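## Task

Scene 2: rotate the three dice until the values showing on their upper faces total 8, with every die lying entirely on the mat and resting flat when finished.

## Robot and tools

Robot: two UR7e-type arms, left_arm and right_arm, each carrying a two-finger parallel gripper (opening 0 to 50 mm, fingertips 17.5 mm past the reported gripper point). A block on each tool sticks out about 10 cm toward the gripper's -y side and turns with it. Bases: left_arm near (+0.071, +0.375, +0.013) m, right_arm near (-0.029, -0.332, +0.013) m.

Frame: everything is in the scene frame. Origin at table-top height midway between the arms, +z up, +x out over the table, left_arm on +y. Image left/right does not match arm names. Reported hand positions can be off by a few cm, more at long reach.

The 18-number row (used by execute_actions and move): one flat list covering both arms. Numbers 1-9 are left_arm: dx, dy, dz, rx, ry, rz, gripper position, force_limit, speed. Numbers 10-18 are the same nine for right_arm. All lie in [-1, 1]. dx..rz are offsets, not poses: they count from that arm's Hand target at the start of the action or move, along scene axes; 1.0 = 0.6 m for dx/dy/dz and 180 degrees for rotation. rx, ry, rz form one rotation vector, applied about the Hand target position. Every row in a list counts from the same starting Hand target, not from the row before, so sending the same offset twice moves twice. Six zeros re-request the current Hand target (use this to ask again for a pose the gripper fell short of). Orientation commands get clipped to 32 degrees from the measured orientation per step.

Gripper numbers are commands, not offsets: position +1 fully open, about -0.65 pads touching, -1 means close until blocked (use this to grasp). force_limit -1/0/+1 is roughly 20/102/185 N per pad. speed -1/0/+1 is 20/85/150 mm/s. Both start at +1. To leave a gripper unchanged, resend its previous three numbers; 0 is a real command. New force_limit/speed only take effect after a position change of 0.01 or more.

execute_actions(actions, cameras): actions is a list of actions; each action is up to 15 rows, one per 1/30 s step, the last row held to fill 15 steps (0.5 s). An empty list returns the state plus all camera images; otherwise images only when named in cameras.

move(target, speed, blend, stop_force, zero, blocking, cameras): drives grippers in straight lines to the offset given by one row, or through up to 15 rows (each still counted from the starting Hand target). speed is path top speed in m/s, 0.002 to 3.6, default 0.25 (turn rate limited to twice that in rad/s); one value or one per target. blend in metres rounds corners in a list; 0 stops at each. stop_force in N (3 to 120, shared by both arms) ends an arm's path when it feels that much push against its motion; use it slowly for touching down, omit it when moving off something being pressed, and do not rely on it while the gripper rotates. zero (only with stop_force, default true) re-zeroes the force reference first. blocking=false returns after about 0.5 s while the move continues (not allowed with stop_force). Moves do not avoid obstacles or the other arm; avoid paths passing near an arm's own base.

wait(seconds 0 to 10), stop (brakes a running move), zoom_image(camera, region [x0,y0,x1,y1] pixels, at most 504x504) on the latest image, zero_wrist_force(arm), read_manual (licence text only), finished_scene(scene 1 or 2) ends the scene irreversibly; call nothing after it in that reply.

Cameras: cam_head_left, cam_head_right, cam_high, cam_low, cam_left_wrist, cam_right_wrist, each 672x504; calibration matrices are supplied.

Results: per arm end_effector_position (m), quaternion wxyz, velocities, Hand target (the base for next offsets), joint positions and torques, Wrist force/torque in the gripper's own axes plus the peak since the last reading, Tool commands, and per gripper object_status: 0 moving, 1 blocked while opening, 2 blocked while closing (a grasp), 3 reached position or pads met (usually nothing held). Opening in mm is about (250 - position_measured) x 0.202. A move adds a "move:" line: done, off_target, moving, held or fault, plus limits such as paced or held. done does not prove nothing was touched.

Avoid: a fault stops an arm for 10 s when contact torque hits a joint's limit (136 N m big joints, 25.4 N m wrists) or external force reaches about 150 N; commanding even slightly past a firm contact can trigger it. Fast moves hit harder and overshoot. Do not let arms touch or grip each other's fingers; this can fail the scene. Long stretched holds heat motors (MOTOR HOT at 70 °C, braking at 85 °C). Objects may occasionally get nudged by outside pushes, so check the dice before finishing.

Each tool is called after "Request:" by a JSON object that holds its "fn" and its "kwargs", one argument or row to a line.

## Session

Request:
{"fn": "execute_actions", "kwargs": {
  "actions": []
}}

Scene clock: 0.00 s.
left_arm: end_effector_position=(+0.6591, +0.4557, +0.1297) position_measured=3 object_status=3 end_effector_quat_wxyz=(-0.018, +0.997, -0.070, +0.032) | right_arm: end_effector_position=(+0.1955, -0.3481, +0.1165) position_measured=3 object_status=3 end_effector_quat_wxyz=(+0.029, +0.134, +0.990, +0.017)
Joint positions: left_arm=[-0.13 -1.277 1.812 -2.17 -1.533 1.605] | right_arm=[3.688 -0.719 -2.645 -1.283 1.559 -0.724]
Joint velocities: within noise
Joint torques (N m): no reading
Motor temperatures (°C): left_arm=[30 35 29 37 35 38] | right_arm=[30 31 32 40 41 36]
Wrist force (N): no reading
Wrist torque (N m): no reading
Wrist force, peak (N): no reading
Hand target: left_arm +0.6591, +0.4557, +0.1297; -0.018, +0.997, -0.070, +0.032 | right_arm +0.1955, -0.3481, +0.1165; +0.029, +0.134, +0.990, +0.017
Tool commands: left_gripper/position=+1.0 left_gripper/force_limit=+1.0 left_gripper/speed=+1.0 right_gripper/position=+1.0 right_gripper/force_limit=+1.0 right_gripper/speed=+1.0
camera_calibration:
cam_left_wrist: T_world_to_cam=[[0.987356, -0.142685, 0.0690591, -0.585294], [-0.157441, -0.933406, 0.322437, 0.498473], [0.0184533, -0.329232, -0.944069, 0.386024], [0, 0, 0, 1]] pos_world=[0.649251, 0.508856, 0.244127]
cam_right_wrist: T_world_to_cam=[[-0.971965, 0.232237, -0.0367342, 0.27965], [0.199903, 0.898468, 0.390889, 0.246331], [0.123784, 0.372588, -0.919704, 0.346668], [0, 0, 0, 1]] pos_world=[0.179656, -0.41543, 0.232816]

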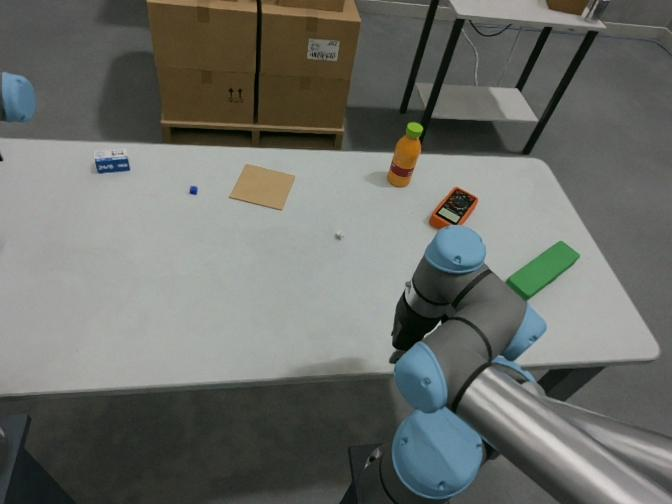

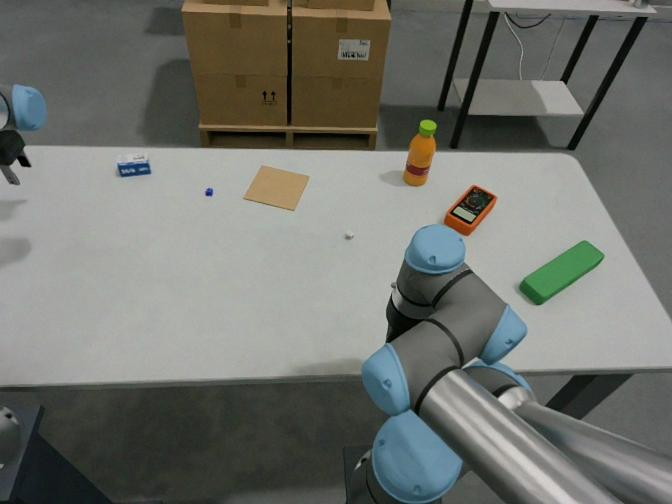

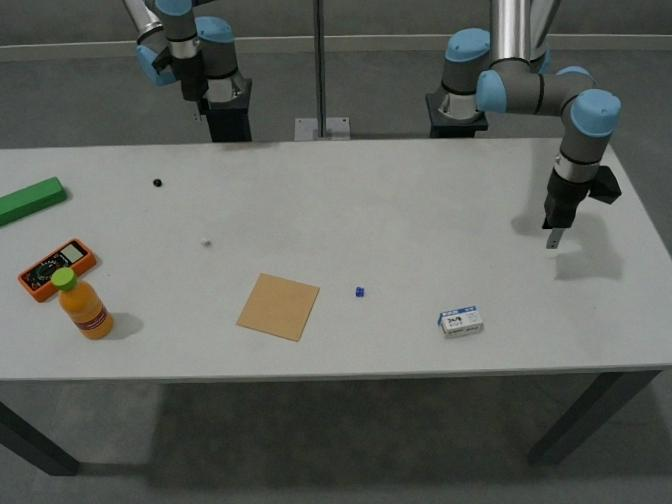

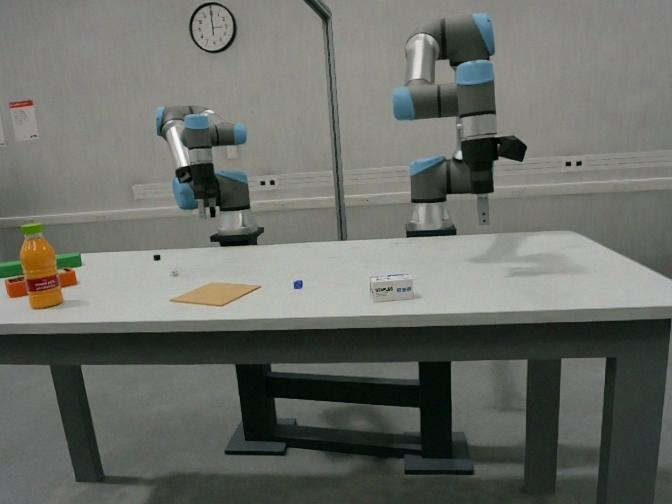

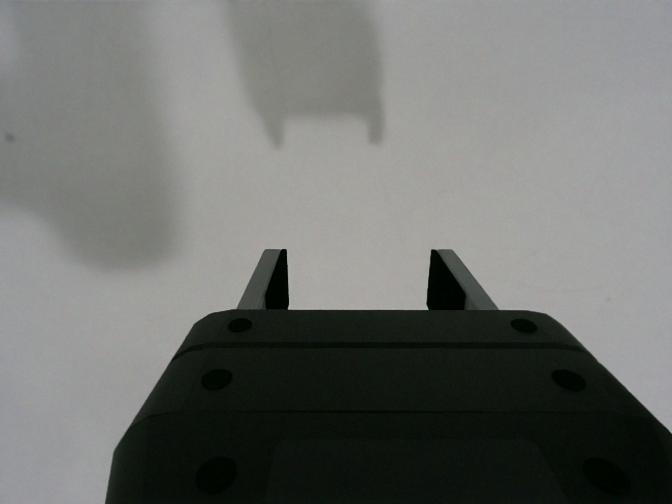

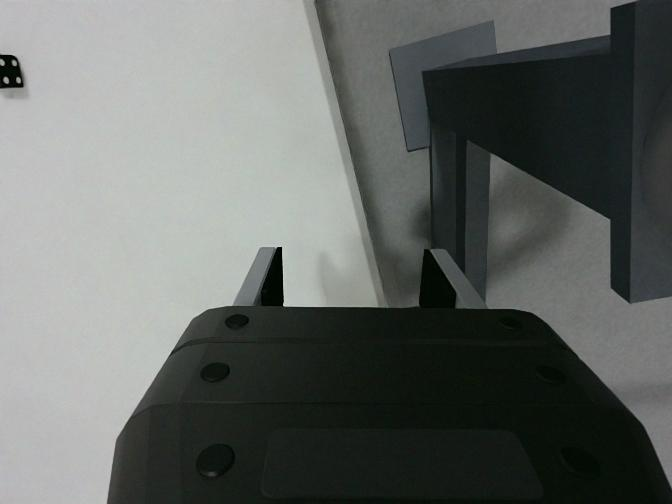

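Request:
{"fn": "zoom_image", "kwargs": {
  "camera": "cam_high",
  "region": [342, 278, 378, 305]
}}

Request:
{"fn": "zoom_image", "kwargs": {
  "camera": "cam_high",
  "region": [188, 230, 224, 257]
}}

Request:
{"fn": "zoom_image", "kwargs": {
  "camera": "cam_high",
  "region": [139, 170, 175, 197]
}}

Request:
{"fn": "zoom_image", "kwargs": {
  "camera": "cam_head_left",
  "region": [176, 177, 212, 204]
}}

Request:
{"fn": "zoom_image", "kwargs": {
  "camera": "cam_head_left",
  "region": [322, 223, 358, 250]
}}

Request:
{"fn": "zoom_image", "kwargs": {
  "camera": "cam_low",
  "region": [280, 271, 316, 298]
}}

Request:
{"fn": "zoom_image", "kwargs": {
  "camera": "cam_low",
  "region": [140, 240, 190, 285]
}}

Request:
{"fn": "zoom_image", "kwargs": {
  "camera": "cam_right_wrist",
  "region": [0, 40, 60, 100]
}}

Request:
{"fn": "zoom_image", "kwargs": {
  "camera": "cam_head_right",
  "region": [330, 222, 366, 249]
}}

Scaled by 14.000 from the camera's 672x504 image, which has a finer 960x720 frame.

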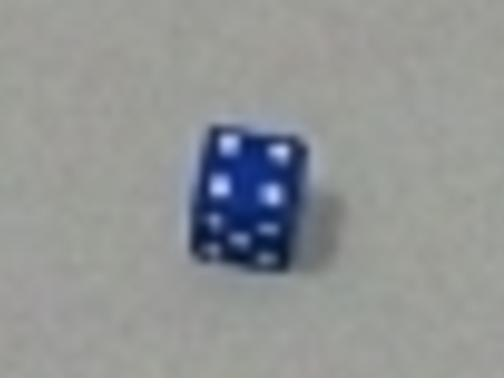

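Scaled by 14.000 from the camera's 672x504 image, which has a finer 960x720 frame.

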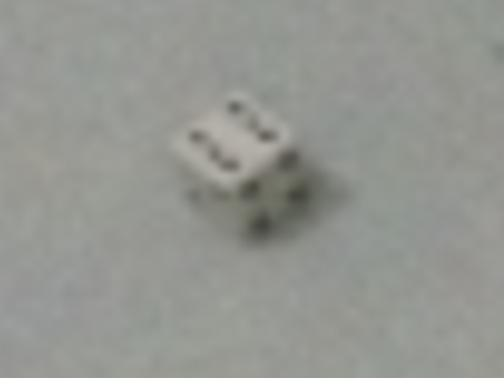

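Scaled by 14.000 from the camera's 672x504 image, which has a finer 960x720 frame.

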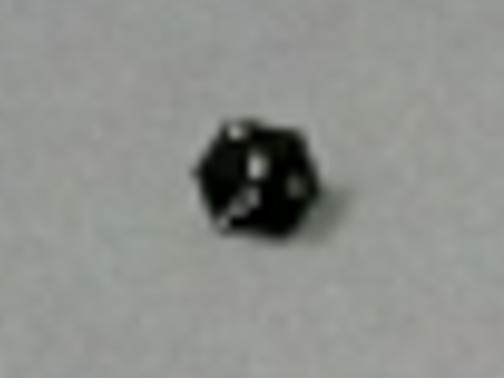

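Scaled by 14.000 from the camera's 672x504 image, which has a finer 960x720 frame.

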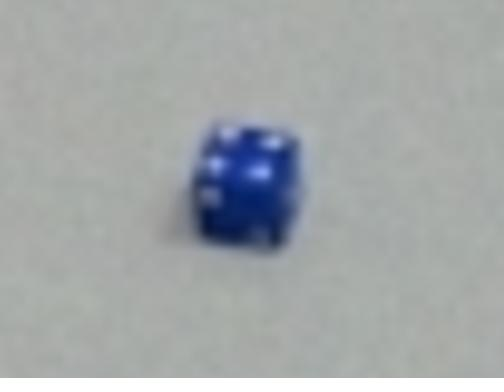

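Scaled by 14.000 from the camera's 672x504 image, which has a finer 960x720 frame.

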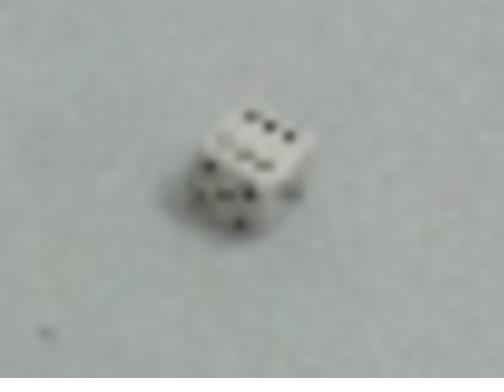

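Scaled by 14.000 from the camera's 672x504 image, which has a finer 960x720 frame.

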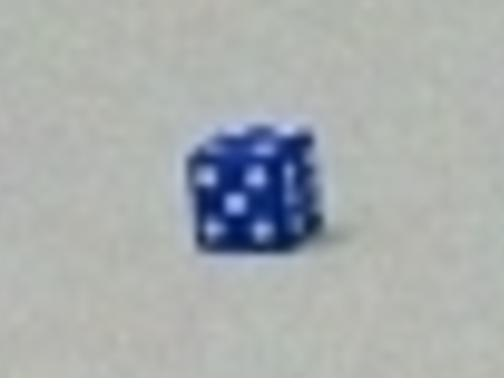

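Scaled by 10.080 from the camera's 672x504 image, which has a finer 960x720 frame.

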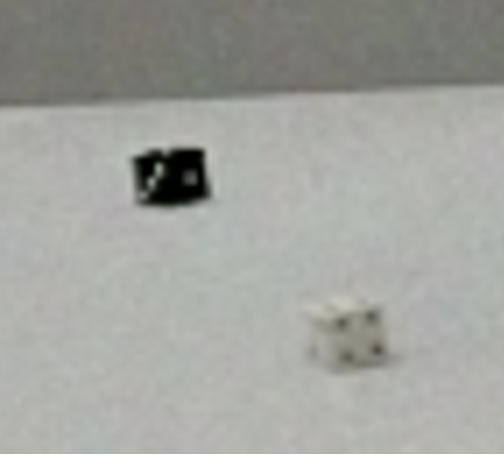

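Scaled by 8.400 from the camera's 672x504 image, which has a finer 960x720 frame.

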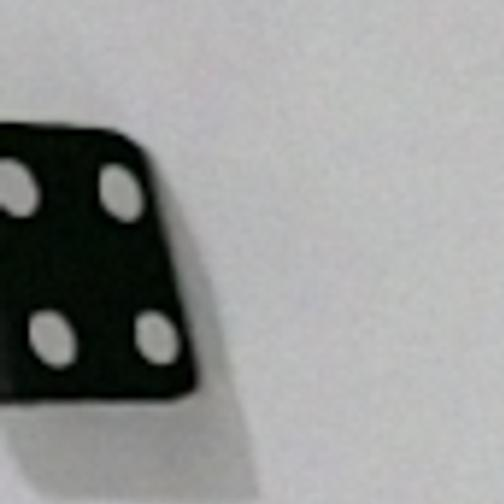

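Scaled by 14.000 from the camera's 672x504 image, which has a finer 960x720 frame.

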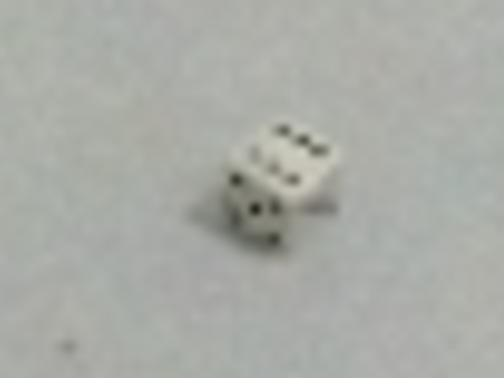

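Request:
{"fn": "move", "kwargs": {
  "target": [0.057,-0.64,0.03,-0.010,0.021,0,1,1,1,0.2,-0.165,0.05,-0.008,0.020,0,1,1,1],
  "speed": 0.5,
  "cameras": ["cam_left_wrist","cam_right_wrist"]
}}

Scene clock: 26.97 s.
left_arm: end_effector_position=(+0.6933, +0.0718, +0.1477) position_measured=3 object_status=3 end_effector_quat_wxyz=(+0.000, +0.998, -0.070, +0.001) | right_arm: end_effector_position=(+0.3154, -0.4471, +0.1464) position_measured=3 object_status=3 end_effector_quat_wxyz=(-0.001, +0.134, +0.991, +0.000)
Joint positions: left_arm=[-0.67 -1.049 1.405 -1.928 -1.57 1.064] | right_arm=[3.162 -1.31 -2.309 -1.095 1.571 -1.25]
Joint torques (N m): left_arm=[-5.75 -44.18 -32.81 -3.31 1.46 -0.91] | right_arm=[-3.99 4.23 31.38 4.5 1.54 -0.32]
Wrist force (N): left_arm=[0.3 0.1 -0.1] | right_arm=[0.3 -0.1 0.2]
Wrist torque (N m): left_arm=[0.00 -0.07 -0.04] | right_arm=[0.00 -0.06 -0.03]
Wrist force, peak (N): left_arm=[1.2 4.8 -0.2] | right_arm=[1.6 0.9 0.4]
Hand target: left_arm +0.6933, +0.0717, +0.1477; +0.000, +0.998, -0.070, +0.001 | right_arm +0.3155, -0.4471, +0.1465; -0.001, +0.134, +0.991, +0.000
Off the commanded pose: left_arm 0.000 m, 0 deg | right_arm 0.000 m, 0 deg.
move: done
camera_calibration:
cam_left_wrist: T_world_to_cam=[[0.989895, -0.141555, 0.00833283, -0.667931], [-0.134978, -0.922628, 0.361301, 0.117639], [-0.043456, -0.358775, -0.932412, 0.319329], [0, 0, 0, 1]] pos_world=[0.690937, 0.128555, 0.260809]
cam_right_wrist: T_world_to_cam=[[-0.972526, 0.232051, 0.0185869, 0.412363], [0.223395, 0.907825, 0.354893, 0.301612], [0.0654794, 0.349294, -0.934722, 0.406344], [0, 0, 0, 1]] pos_world=[0.307048, -0.511433, 0.265114]
Images, in order (width x height): cam_left_wrist 672x504, cam_right_wrist 672x504.

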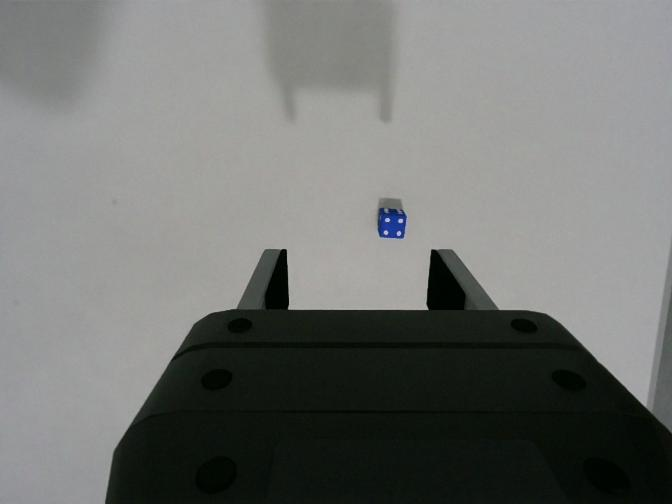

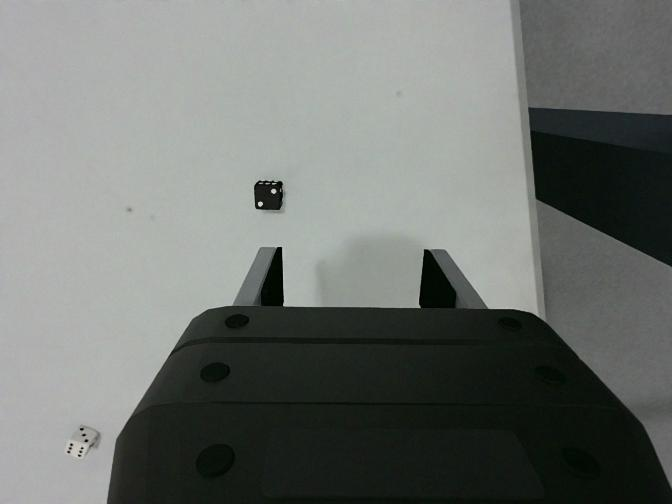

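Request:
{"fn": "zoom_image", "kwargs": {
  "camera": "cam_right_wrist",
  "region": [60, 420, 108, 464]
}}

Request:
{"fn": "zoom_image", "kwargs": {
  "camera": "cam_right_wrist",
  "region": [245, 170, 293, 214]
}}

Request:
{"fn": "zoom_image", "kwargs": {
  "camera": "cam_left_wrist",
  "region": [368, 194, 416, 242]
}}

Scaled by 10.500 from the camera's 672x504 image, which has a finer 960x720 frame.

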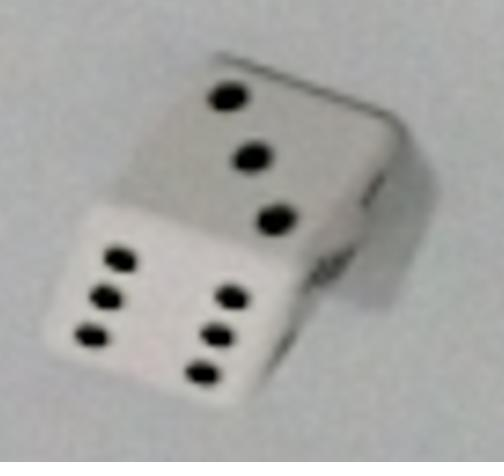

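Scaled by 10.500 from the camera's 672x504 image, which has a finer 960x720 frame.

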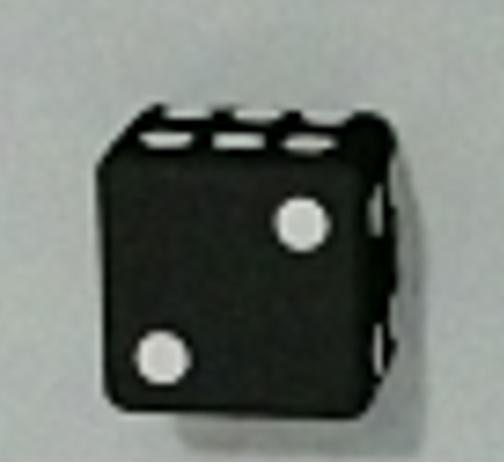

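Scaled by 10.500 from the camera's 672x504 image, which has a finer 960x720 frame.

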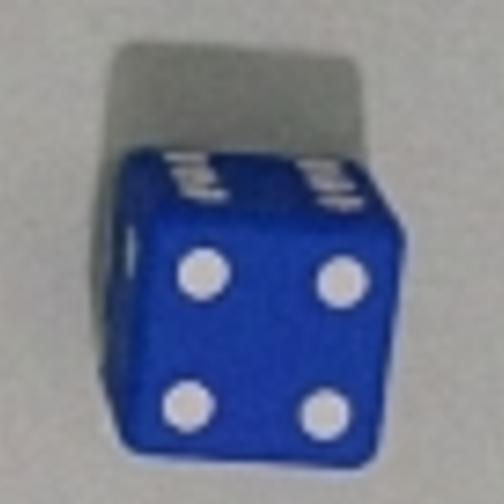

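Request:
{"fn": "move", "kwargs": {
  "target": [0.038,-0.045,-0.113,0,0,-0.0167,1,1,1,0.404,0.235,-0.094,0,0,0.372,1,1,1],
  "speed": 0.6,
  "cameras": ["cam_left_wrist","cam_right_wrist"]
}}

Request:
{"fn": "zoom_image", "kwargs": {
  "camera": "cam_right_wrist",
  "region": [280, 180, 420, 290]
}}

Scene clock: 51.10 s.
left_arm: end_effector_position=(+0.7161, +0.0447, +0.0799) position_measured=3 object_status=3 end_effector_quat_wxyz=(+0.000, +0.995, -0.096, +0.001) | right_arm: end_effector_position=(+0.5578, -0.3061, +0.0900) position_measured=3 object_status=3 end_effector_quat_wxyz=(-0.001, -0.435, +0.900, +0.000)
Joint positions: left_arm=[-0.681 -0.912 1.366 -2.027 -1.57 1.106] | right_arm=[3.382 -1.932 -1.815 -0.966 1.57 -2.197]
Joint torques (N m): left_arm=[0.41 -62.49 -18.62 -0.18 -0.68 -2.13] | right_arm=[-8.26 29.5 31.52 4.58 0.17 -2.49]
Wrist force (N): left_arm=[0.3 0.2 -0.1] | right_arm=[0.1 0.1 0.2]
Wrist torque (N m): left_arm=[0.03 -0.07 -0.03] | right_arm=[0.04 -0.02 0.00]
Wrist force, peak (N): left_arm=[0.7 0.1 0.8] | right_arm=[1.7 -1.7 -0.2]
Hand target: left_arm +0.7161, +0.0447, +0.0799; +0.000, +0.995, -0.096, +0.001 | right_arm +0.5579, -0.3061, +0.0901; -0.001, -0.435, +0.900, +0.000
Off the commanded pose: left_arm 0.000 m, 0 deg | right_arm 0.000 m, 0 deg.
move: done
camera_calibration:
cam_left_wrist: T_world_to_cam=[[0.981086, -0.193394, 0.00835648, -0.685205], [-0.183303, -0.914291, 0.36121, 0.154381], [-0.0622154, -0.355909, -0.932447, 0.260655], [0, 0, 0, 1]] pos_world=[0.71676, 0.101405, 0.193009]
cam_right_wrist: T_world_to_cam=[[-0.59427, -0.804051, 0.0185714, 0.0882873], [-0.747862, 0.560941, 0.355032, 0.575068], [-0.295882, 0.197096, -0.934669, 0.443602], [0, 0, 0, 1]] pos_world=[0.613791, -0.339023, 0.208814]
Images, in order (width x height): cam_left_wrist 672x504, cam_right_wrist 672x504.

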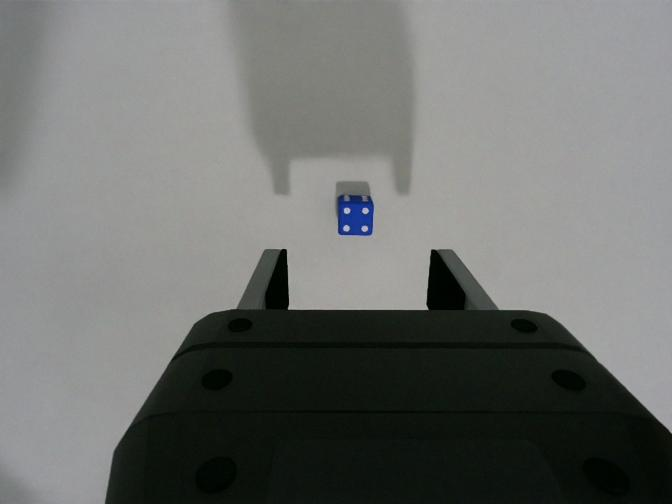

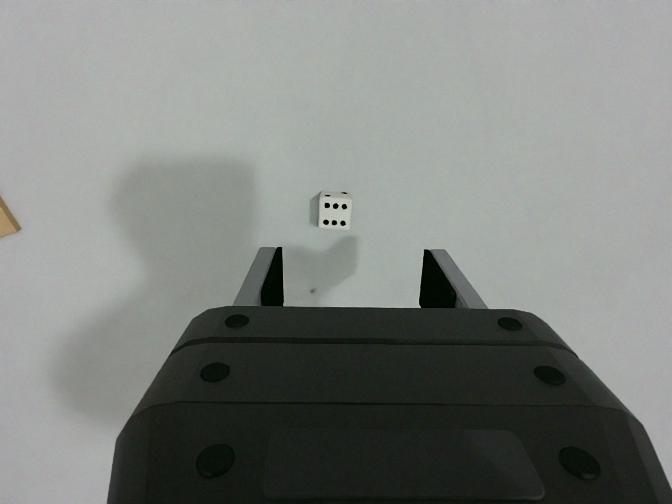

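Scaled by 3.600 from the camera's 672x504 image, which has a finer 960x720 frame.

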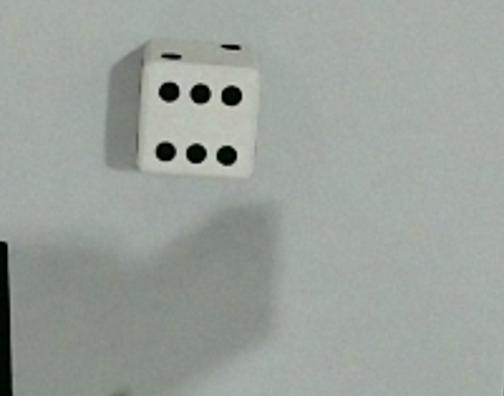

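Request:
{"fn": "move", "kwargs": {
  "target": [-0.001,0.003,-0.0625,0,0,0,1,1,1,0.016,-0.0067,-0.08,0,0,0,1,1,1],
  "speed": 0.2,
  "cameras": ["cam_left_wrist","cam_right_wrist"]
}}

Scene clock: 56.13 s.
left_arm: end_effector_position=(+0.7155, +0.0466, +0.0424) position_measured=3 object_status=3 end_effector_quat_wxyz=(+0.000, +0.995, -0.096, +0.000) | right_arm: end_effector_position=(+0.5674, -0.3102, +0.0421) position_measured=3 object_status=3 end_effector_quat_wxyz=(-0.001, -0.435, +0.900, +0.000)
Joint positions: left_arm=[-0.679 -0.872 1.405 -2.104 -1.57 1.107] | right_arm=[3.371 -2.022 -1.831 -0.86 1.57 -2.209]
Joint torques (N m): left_arm=[3.34 -58.99 -31.22 -1.02 -0.51 1.85] | right_arm=[8.11 35.8 32.81 3.35 -1.46 1.55]
Wrist force (N): left_arm=[0.3 -0.2 0.0] | right_arm=[0.2 0.1 0.3]
Wrist torque (N m): left_arm=[-0.03 -0.07 -0.03] | right_arm=[0.03 -0.04 0.17]
Wrist force, peak (N): left_arm=[0.3 0.0 1.5] | right_arm=[0.1 -0.2 2.1]
Hand target: left_arm +0.7155, +0.0465, +0.0424; +0.000, +0.995, -0.096, +0.001 | right_arm +0.5675, -0.3101, +0.0421; -0.001, -0.435, +0.900, +0.000
Off the commanded pose: left_arm 0.000 m, 0 deg | right_arm 0.000 m, 0 deg.
move: done
camera_calibration:
cam_left_wrist: T_world_to_cam=[[0.981119, -0.193229, 0.00818926, -0.683852], [-0.18309, -0.914326, 0.361227, 0.169383], [-0.0623121, -0.355907, -0.932442, 0.226389], [0, 0, 0, 1]] pos_world=[0.71606, 0.103304, 0.155509]
cam_right_wrist: T_world_to_cam=[[-0.594169, -0.804124, 0.018674, 0.0914834], [-0.747904, 0.560873, 0.35505, 0.601589], [-0.295978, 0.196993, -0.934661, 0.402409], [0, 0, 0, 1]] pos_world=[0.623392, -0.343123, 0.160814]
Images, in order (width x height): cam_left_wrist 672x504, cam_right_wrist 672x504.

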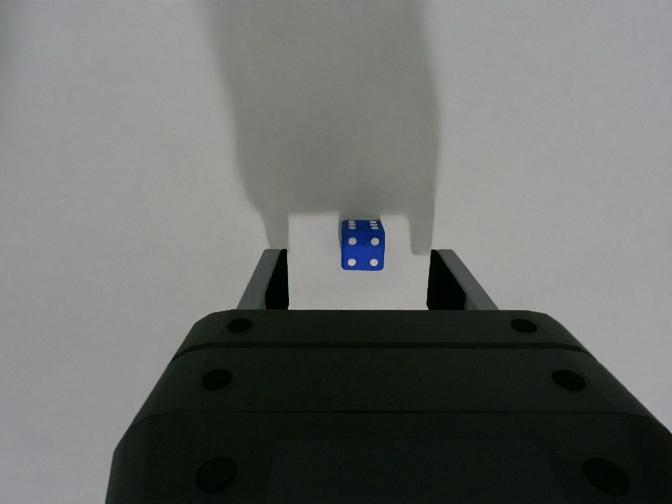

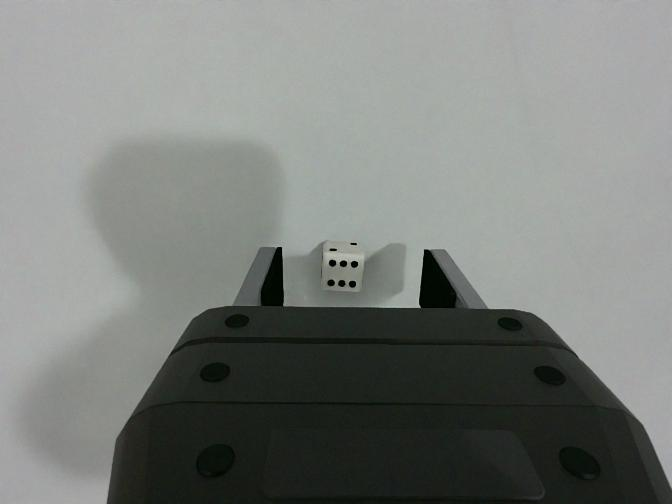

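Request:
{"fn": "move", "kwargs": {
  "target": [0,0.002,-0.05,0,0,0,1,1,1,0.0,0,-0.05,0,0,0,1,1,1],
  "speed": 0.02,
  "stop_force": 4
}}

Scene clock: 60.83 s.
left_arm: end_effector_position=(+0.7155, +0.0475, +0.0187) position_measured=3 object_status=3 end_effector_quat_wxyz=(+0.000, +0.995, -0.096, +0.001) | right_arm: end_effector_position=(+0.5675, -0.3101, +0.0179) position_measured=3 object_status=3 end_effector_quat_wxyz=(-0.001, -0.435, +0.900, +0.000)
Joint positions: left_arm=[-0.678 -0.843 1.423 -2.152 -1.57 1.108] | right_arm=[3.371 -2.062 -1.848 -0.803 1.57 -2.209]
Joint torques (N m): left_arm=[-2.65 -56.38 -27.36 -1.2 1.21 -1.07] | right_arm=[7.68 36.83 29.41 4.01 -2.2 1.34]
Wrist force (N): left_arm=[1.2 0.8 -6.1] | right_arm=[0.9 0.5 -4.9]
Wrist torque (N m): left_arm=[-0.07 0.13 -0.03] | right_arm=[0.11 -0.21 0.15]
Wrist force, peak (N): left_arm=[-6.1 -3.8 -38.7] | right_arm=[7.4 4.4 -43.7]
Hand target: left_arm +0.7155, +0.0475, +0.0187; +0.000, +0.995, -0.096, +0.001 (not the last commanded pose) | right_arm +0.5675, -0.3101, +0.0179; -0.001, -0.435, +0.900, +0.000 (not the last commanded pose)
Off the commanded pose: left_arm 0.006 m, 0 deg | right_arm 0.006 m, 0 deg.
move: contact (left_arm, right_arm)

Request:
{"fn": "move", "kwargs": {
  "target": [
    [0,0,0.0035,0,0,0,1,-0.9,-0.5,0.0042,-0.0027,0.0093,0.0346,0.0435,0,1,-0.9,-0.5],
    [0,0,0.0035,0,0,0,-1,-0.9,-0.5,0.0042,-0.0027,0.0093,0.0346,0.0435,0,-1,-0.9,-0.5],
    [0,0,0.12,0,0,0,-1,-0.9,-0.5,0.0042,-0.0027,0.13,0.0346,0.0435,0,-1,-0.9,-0.5]
  ],
  "speed": [0.05,0.05,0.25],
  "cameras": ["cam_left_wrist","cam_right_wrist","cam_high"]
}}

Scene clock: 69.07 s.
left_arm: end_effector_position=(+0.7155, +0.0475, +0.0906) position_measured=173 object_status=2 end_effector_quat_wxyz=(+0.000, +0.995, -0.096, +0.001) | right_arm: end_effector_position=(+0.5701, -0.3117, +0.0958) position_measured=173 object_status=2 end_effector_quat_wxyz=(-0.039, -0.433, +0.897, +0.078)
Joint positions: left_arm=[-0.678 -0.927 1.362 -2.007 -1.57 1.108] | right_arm=[3.309 -2.014 -1.654 -1.159 1.703 -2.279]
Joint torques (N m): left_arm=[0.41 -58.46 -26.29 -1.76 1.08 -1.38] | right_arm=[4.06 46.02 25.29 1.14 -1.45 0.14]
Wrist force (N): left_arm=[0.6 0.0 0.2] | right_arm=[0.4 0.1 0.1]
Wrist torque (N m): left_arm=[-0.01 -0.10 -0.03] | right_arm=[0.06 -0.07 0.16]
Wrist force, peak (N): left_arm=[1.3 1.1 -6.0] | right_arm=[0.8 0.6 -5.2]
Hand target: left_arm +0.7155, +0.0475, +0.0907; +0.000, +0.995, -0.096, +0.001 | right_arm +0.5700, -0.3117, +0.0959; -0.039, -0.433, +0.897, +0.078
Off the commanded pose: left_arm 0.000 m, 0 deg | right_arm 0.000 m, 0 deg.
move: done
camera_calibration:
cam_left_wrist: T_world_to_cam=[[0.981129, -0.193172, 0.00839783, -0.684129], [-0.183107, -0.914303, 0.361279, 0.152794], [-0.0621108, -0.355999, -0.93242, 0.271514], [0, 0, 0, 1]] pos_world=[0.716061, 0.104204, 0.203709]
cam_right_wrist: T_world_to_cam=[[-0.592087, -0.805785, 0.0119863, 0.0897423], [-0.688659, 0.513636, 0.511788, 0.521786], [-0.418548, 0.294768, -0.859028, 0.546823], [0, 0, 0, 1]] pos_world=[0.641339, -0.356881, 0.201617]
Images, in order (width x height): cam_high 672x504, cam_left_wrist 672x504, cam_right_wrist 672x504.

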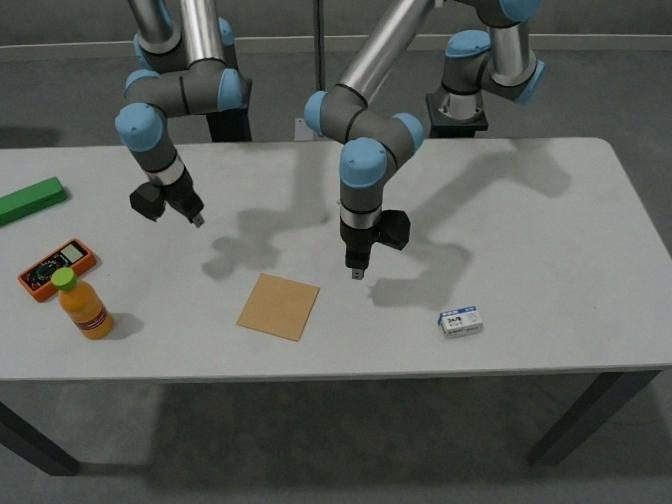

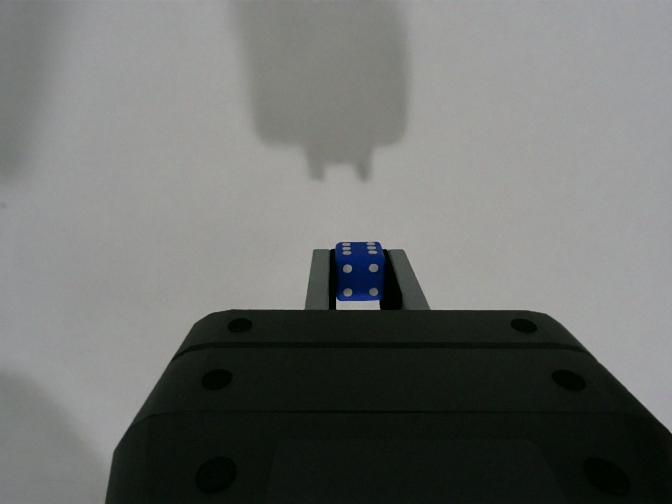

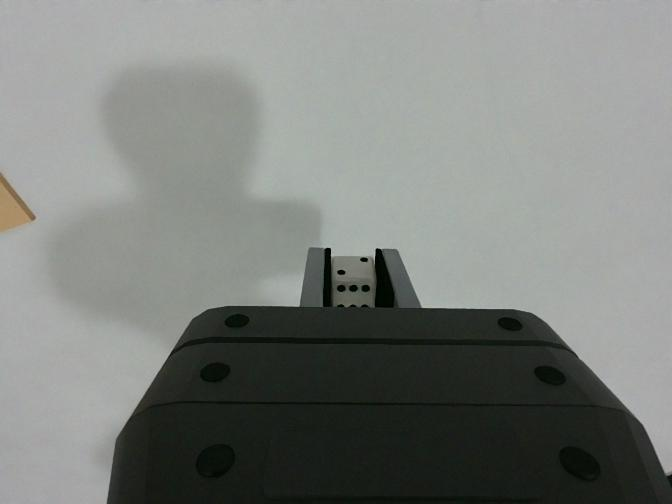

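Request:
{"fn": "move", "kwargs": {
  "target": [0,0.3,0.1,0,0,0,-1,-0.9,-0.5,0.219,0.287,-0.02,-0.2421,-0.3043,0,-1,-0.9,-0.5],
  "speed": 0.5,
  "cameras": ["cam_head_right","cam_high","cam_low","cam_right_wrist"]
}}

Request:
{"fn": "zoom_image", "kwargs": {
  "camera": "cam_high",
  "region": [200, 230, 340, 350]
}}

Request:
{"fn": "zoom_image", "kwargs": {
  "camera": "cam_low",
  "region": [150, 190, 290, 310]
}}

Scene clock: 77.10 s.
left_arm: end_effector_position=(+0.7155, +0.2275, +0.1507) position_measured=173 object_status=2 end_effector_quat_wxyz=(+0.000, +0.995, -0.096, +0.001) | right_arm: end_effector_position=(+0.7014, -0.1396, +0.0839) position_measured=173 object_status=2 end_effector_quat_wxyz=(+0.216, -0.376, +0.780, -0.451)
Joint positions: left_arm=[-0.451 -1.121 1.509 -1.959 -1.571 1.336] | right_arm=[3.856 -2.308 -1.71 -0.442 0.543 -1.866]
Joint torques (N m): left_arm=[1.24 -40.27 -33.57 -5.16 -0.55 -2.23] | right_arm=[1.24 40.44 22.35 3.2 -4.02 1.82]
Wrist force (N): left_arm=[0.1 0.4 0.4] | right_arm=[-1.7 -0.6 -0.2]
Wrist torque (N m): left_arm=[0.04 -0.03 0.05] | right_arm=[-0.33 0.25 0.00]
Wrist force, peak (N): left_arm=[0.4 1.7 0.8] | right_arm=[-3.3 0.7 -0.5]
Hand target: left_arm +0.7155, +0.2275, +0.1507; +0.000, +0.995, -0.096, +0.001 | right_arm +0.7014, -0.1395, +0.0839; +0.216, -0.376, +0.780, -0.451
Off the commanded pose: left_arm 0.000 m, 0 deg | right_arm 0.000 m, 0 deg.
move: done
camera_calibration:
cam_right_wrist: T_world_to_cam=[[-0.620611, -0.78308, 0.0403413, 0.327128], [-0.623159, 0.461334, -0.631541, 0.57258], [0.475937, -0.41708, -0.774292, -0.193042], [0, 0, 0, 1]] pos_world=[0.651703, -0.0884968, 0.19894]
Images, in order (width x height): cam_head_right 672x504, cam_high 672x504, cam_low 672x504, cam_right_wrist 672x504.

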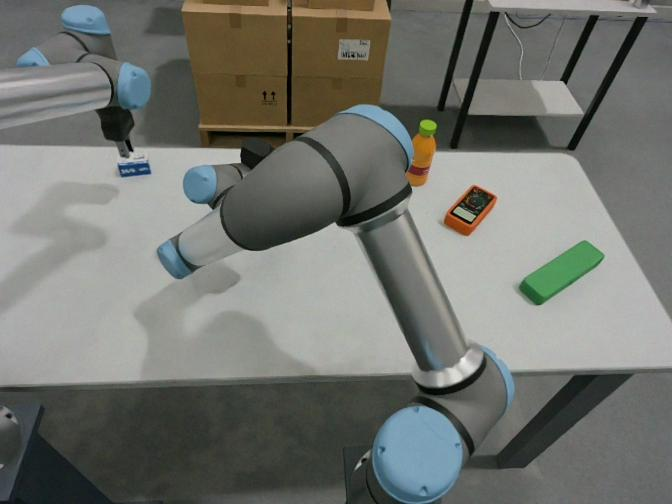

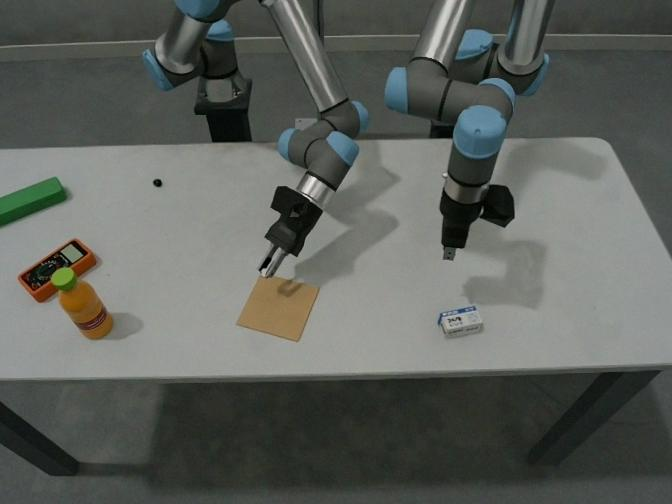

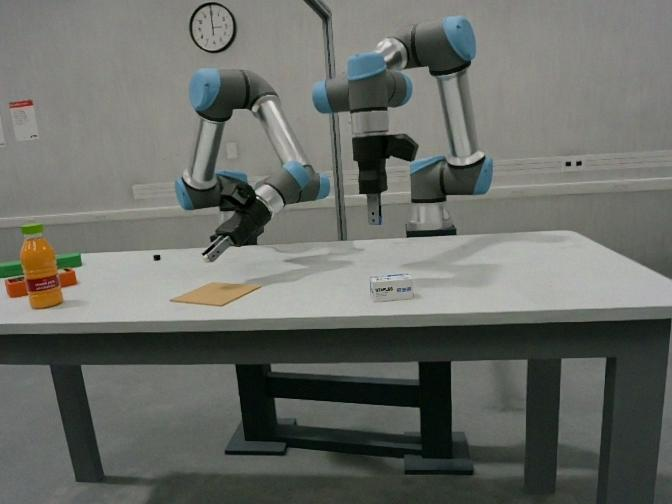

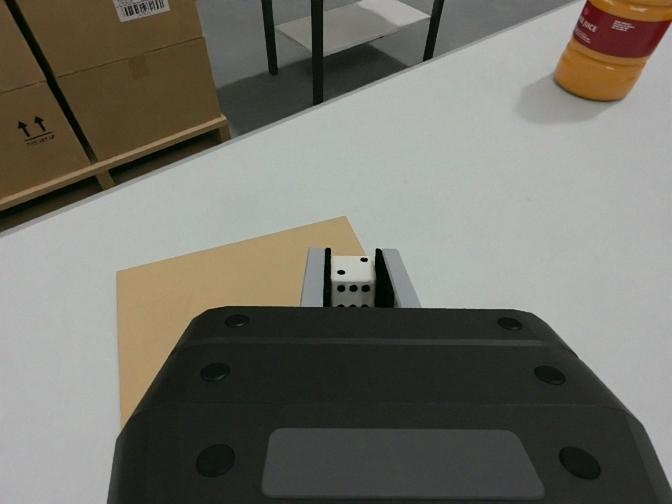

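Scaled by 3.600 from the camera's 672x504 image, which has a finer 960x720 frame.

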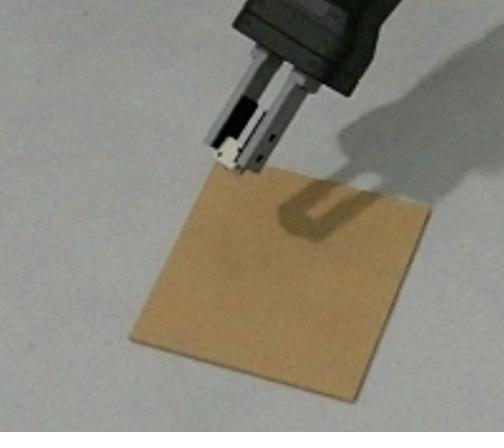

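Scaled by 3.600 from the camera's 672x504 image, which has a finer 960x720 frame.

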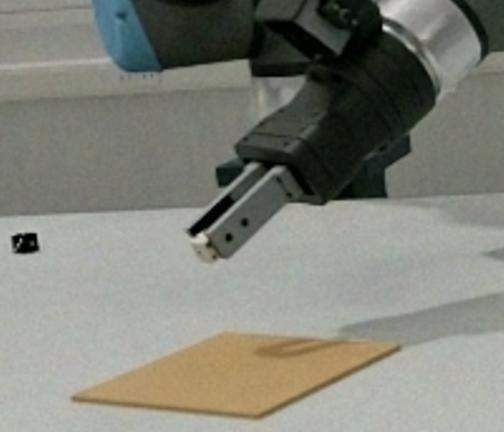

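Request:
{"fn": "move", "kwargs": {
  "target": [
    [0,0,0,0,0,0,-1,-0.9,-0.5,0,0,-0.085,0,0,0,-1,-0.9,-0.5],
    [0,0,0,0,0,0,-1,-0.9,-0.5,0,0,-0.12,0,0,0,-1,-0.9,-0.5]
  ],
  "speed": [0.1,0.015],
  "blend": [0.005,0],
  "stop_force": 4,
  "cameras": ["cam_high","cam_low"]
}}

Request:
{"fn": "zoom_image", "kwargs": {
  "camera": "cam_low",
  "region": [170, 240, 270, 310]
}}

Scene clock: 83.57 s.
left_arm: end_effector_position=(+0.7155, +0.2275, +0.1507) position_measured=173 object_status=2 end_effector_quat_wxyz=(+0.000, +0.995, -0.096, +0.001) | right_arm: end_effector_position=(+0.7014, -0.1395, +0.0242) position_measured=173 object_status=2 end_effector_quat_wxyz=(+0.216, -0.376, +0.780, -0.451)
Joint positions: left_arm=[-0.451 -1.121 1.509 -1.96 -1.57 1.336] | right_arm=[3.856 -2.422 -1.704 -0.334 0.543 -1.866]
Joint torques (N m): left_arm=[2.74 -39.8 -33.42 -5.35 1.09 -1.95] | right_arm=[-2.27 53.31 8.3 4.28 -1.39 -0.05]
Wrist force (N): left_arm=[0.2 0.4 0.5] | right_arm=[-2.7 -3.6 -1.0]
Wrist torque (N m): left_arm=[0.05 -0.05 0.05] | right_arm=[-0.34 0.27 -0.02]
Wrist force, peak (N): left_arm=[0.5 0.5 0.7] | right_arm=[0.5 -10.8 -9.8]
Hand target: left_arm +0.7155, +0.2275, +0.1507; +0.000, +0.995, -0.096, +0.001 | right_arm +0.7014, -0.1395, +0.0242; +0.216, -0.376, +0.780, -0.451 (not the last commanded pose)
Off the commanded pose: left_arm 0.000 m, 0 deg | right_arm 0.012 m, 0 deg.
move: contact (right_arm); path passed 1 of 2 targets
Images, in order (width x height): cam_high 672x504, cam_low 672x504.

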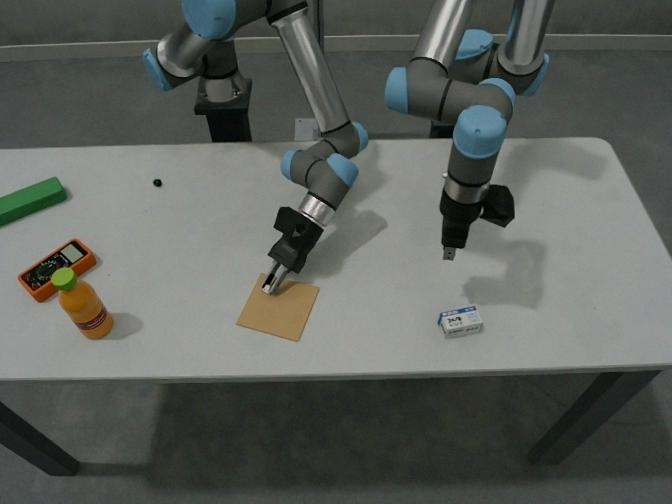

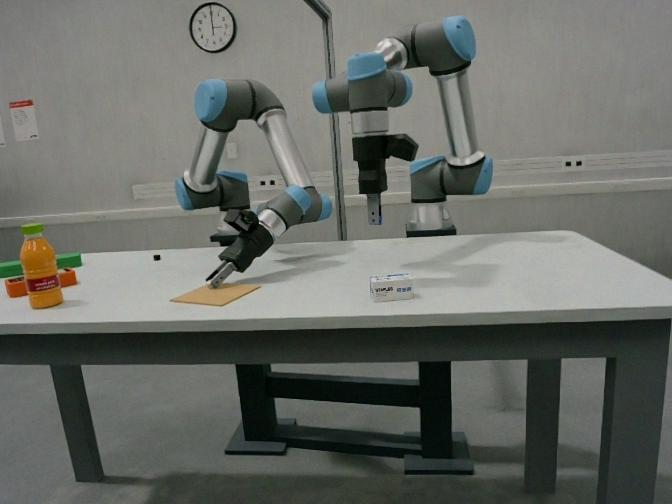

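Scaled by 5.040 from the camera's 672x504 image, which has a finer 960x720 frame.

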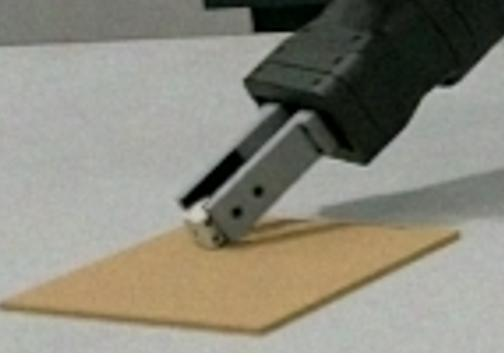

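Request:
{"fn": "move", "kwargs": {
  "target": [
    [0,0,0,0,0,0,-1,-0.9,-0.5,0,0,0,0,0,0,1,-0.9,-1],
    [0,0,0,0,0,0,-1,-0.9,-0.5,-0.06,0.048,0.055,0,0,0,1,-0.9,-1],
    [0,0,0,0,0,0,-1,-0.9,-0.5,-0.1,0.07,0.2,0,0,0,1,-0.9,-1]
  ],
  "speed": [0.05,0.1,0.3],
  "blend": [0,0.01,0],
  "cameras": ["cam_right_wrist","cam_high"]
}}

Request:
{"fn": "zoom_image", "kwargs": {
  "camera": "cam_high",
  "region": [250, 270, 300, 310]
}}

Scene clock: 89.57 s.
left_arm: end_effector_position=(+0.7155, +0.2275, +0.1507) position_measured=173 object_status=2 end_effector_quat_wxyz=(+0.000, +0.995, -0.096, +0.001) | right_arm: end_effector_position=(+0.6415, -0.0974, +0.1442) position_measured=3 object_status=3 end_effector_quat_wxyz=(+0.216, -0.376, +0.780, -0.451) end_effector_velocity=(+0.000, -0.001, +0.001) end_effector_angular_velocity=(-0.003, +0.002, +0.000)
Joint positions: left_arm=[-0.451 -1.121 1.509 -1.96 -1.57 1.336] | right_arm=[3.973 -2.12 -1.779 -0.756 0.525 -1.639]
Joint velocities: left_arm=[within noise] | right_arm=[0 0.002 0.001 -0.006 0 0]
Joint torques (N m): left_arm=[2.62 -39.6 -31.97 -5.3 1.12 -2.08] | right_arm=[-4.68 48.79 15.94 1.48 -0.33 -0.75]
Wrist force (N): left_arm=[0.2 0.3 0.3] | right_arm=[-1.8 -0.7 -0.4]
Wrist torque (N m): left_arm=[0.03 -0.05 0.05] | right_arm=[-0.34 0.26 0.02]
Wrist force, peak (N): left_arm=[0.5 0.6 0.4] | right_arm=[-1.4 -3.7 -3.1]
Hand target: left_arm +0.7155, +0.2275, +0.1507; +0.000, +0.995, -0.096, +0.001 | right_arm +0.6414, -0.0975, +0.1442; +0.216, -0.376, +0.780, -0.451
Off the commanded pose: left_arm 0.000 m, 0 deg | right_arm 0.000 m, 0 deg.
move: done
camera_calibration:
cam_right_wrist: T_world_to_cam=[[-0.620532, -0.783155, 0.0400979, 0.320501], [-0.622988, 0.461278, -0.63175, 0.553863], [0.476262, -0.417002, -0.774134, -0.100513], [0, 0, 0, 1]] pos_world=[0.591802, -0.0463966, 0.259241]
Images, in order (width x height): cam_high 672x504, cam_right_wrist 672x504.

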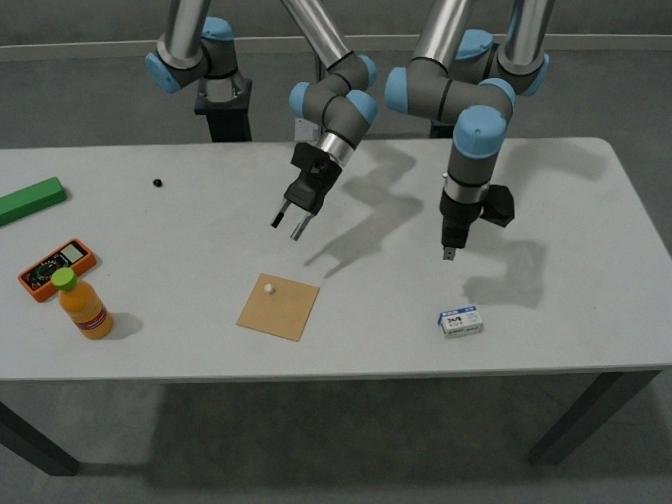

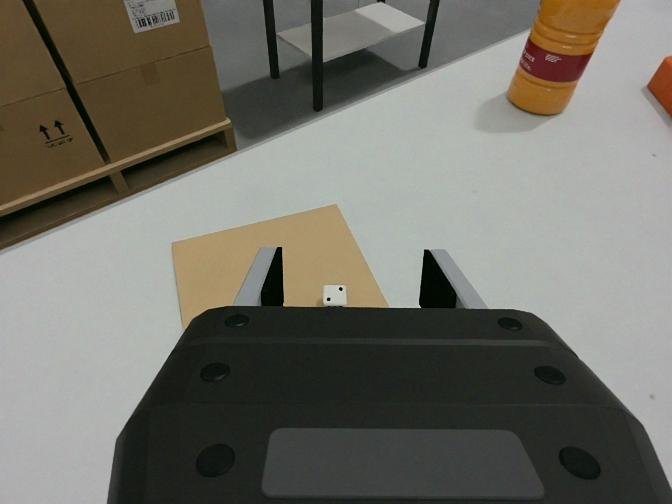

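Scaled by 10.080 from the camera's 672x504 image, which has a finer 960x720 frame.

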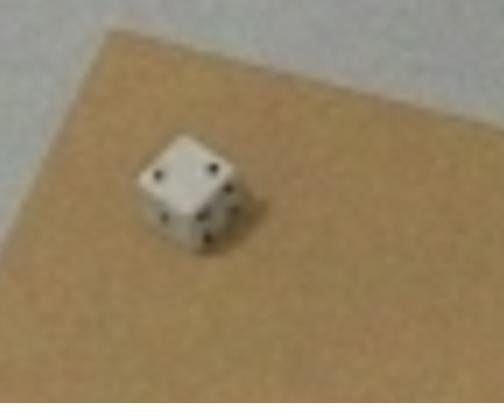

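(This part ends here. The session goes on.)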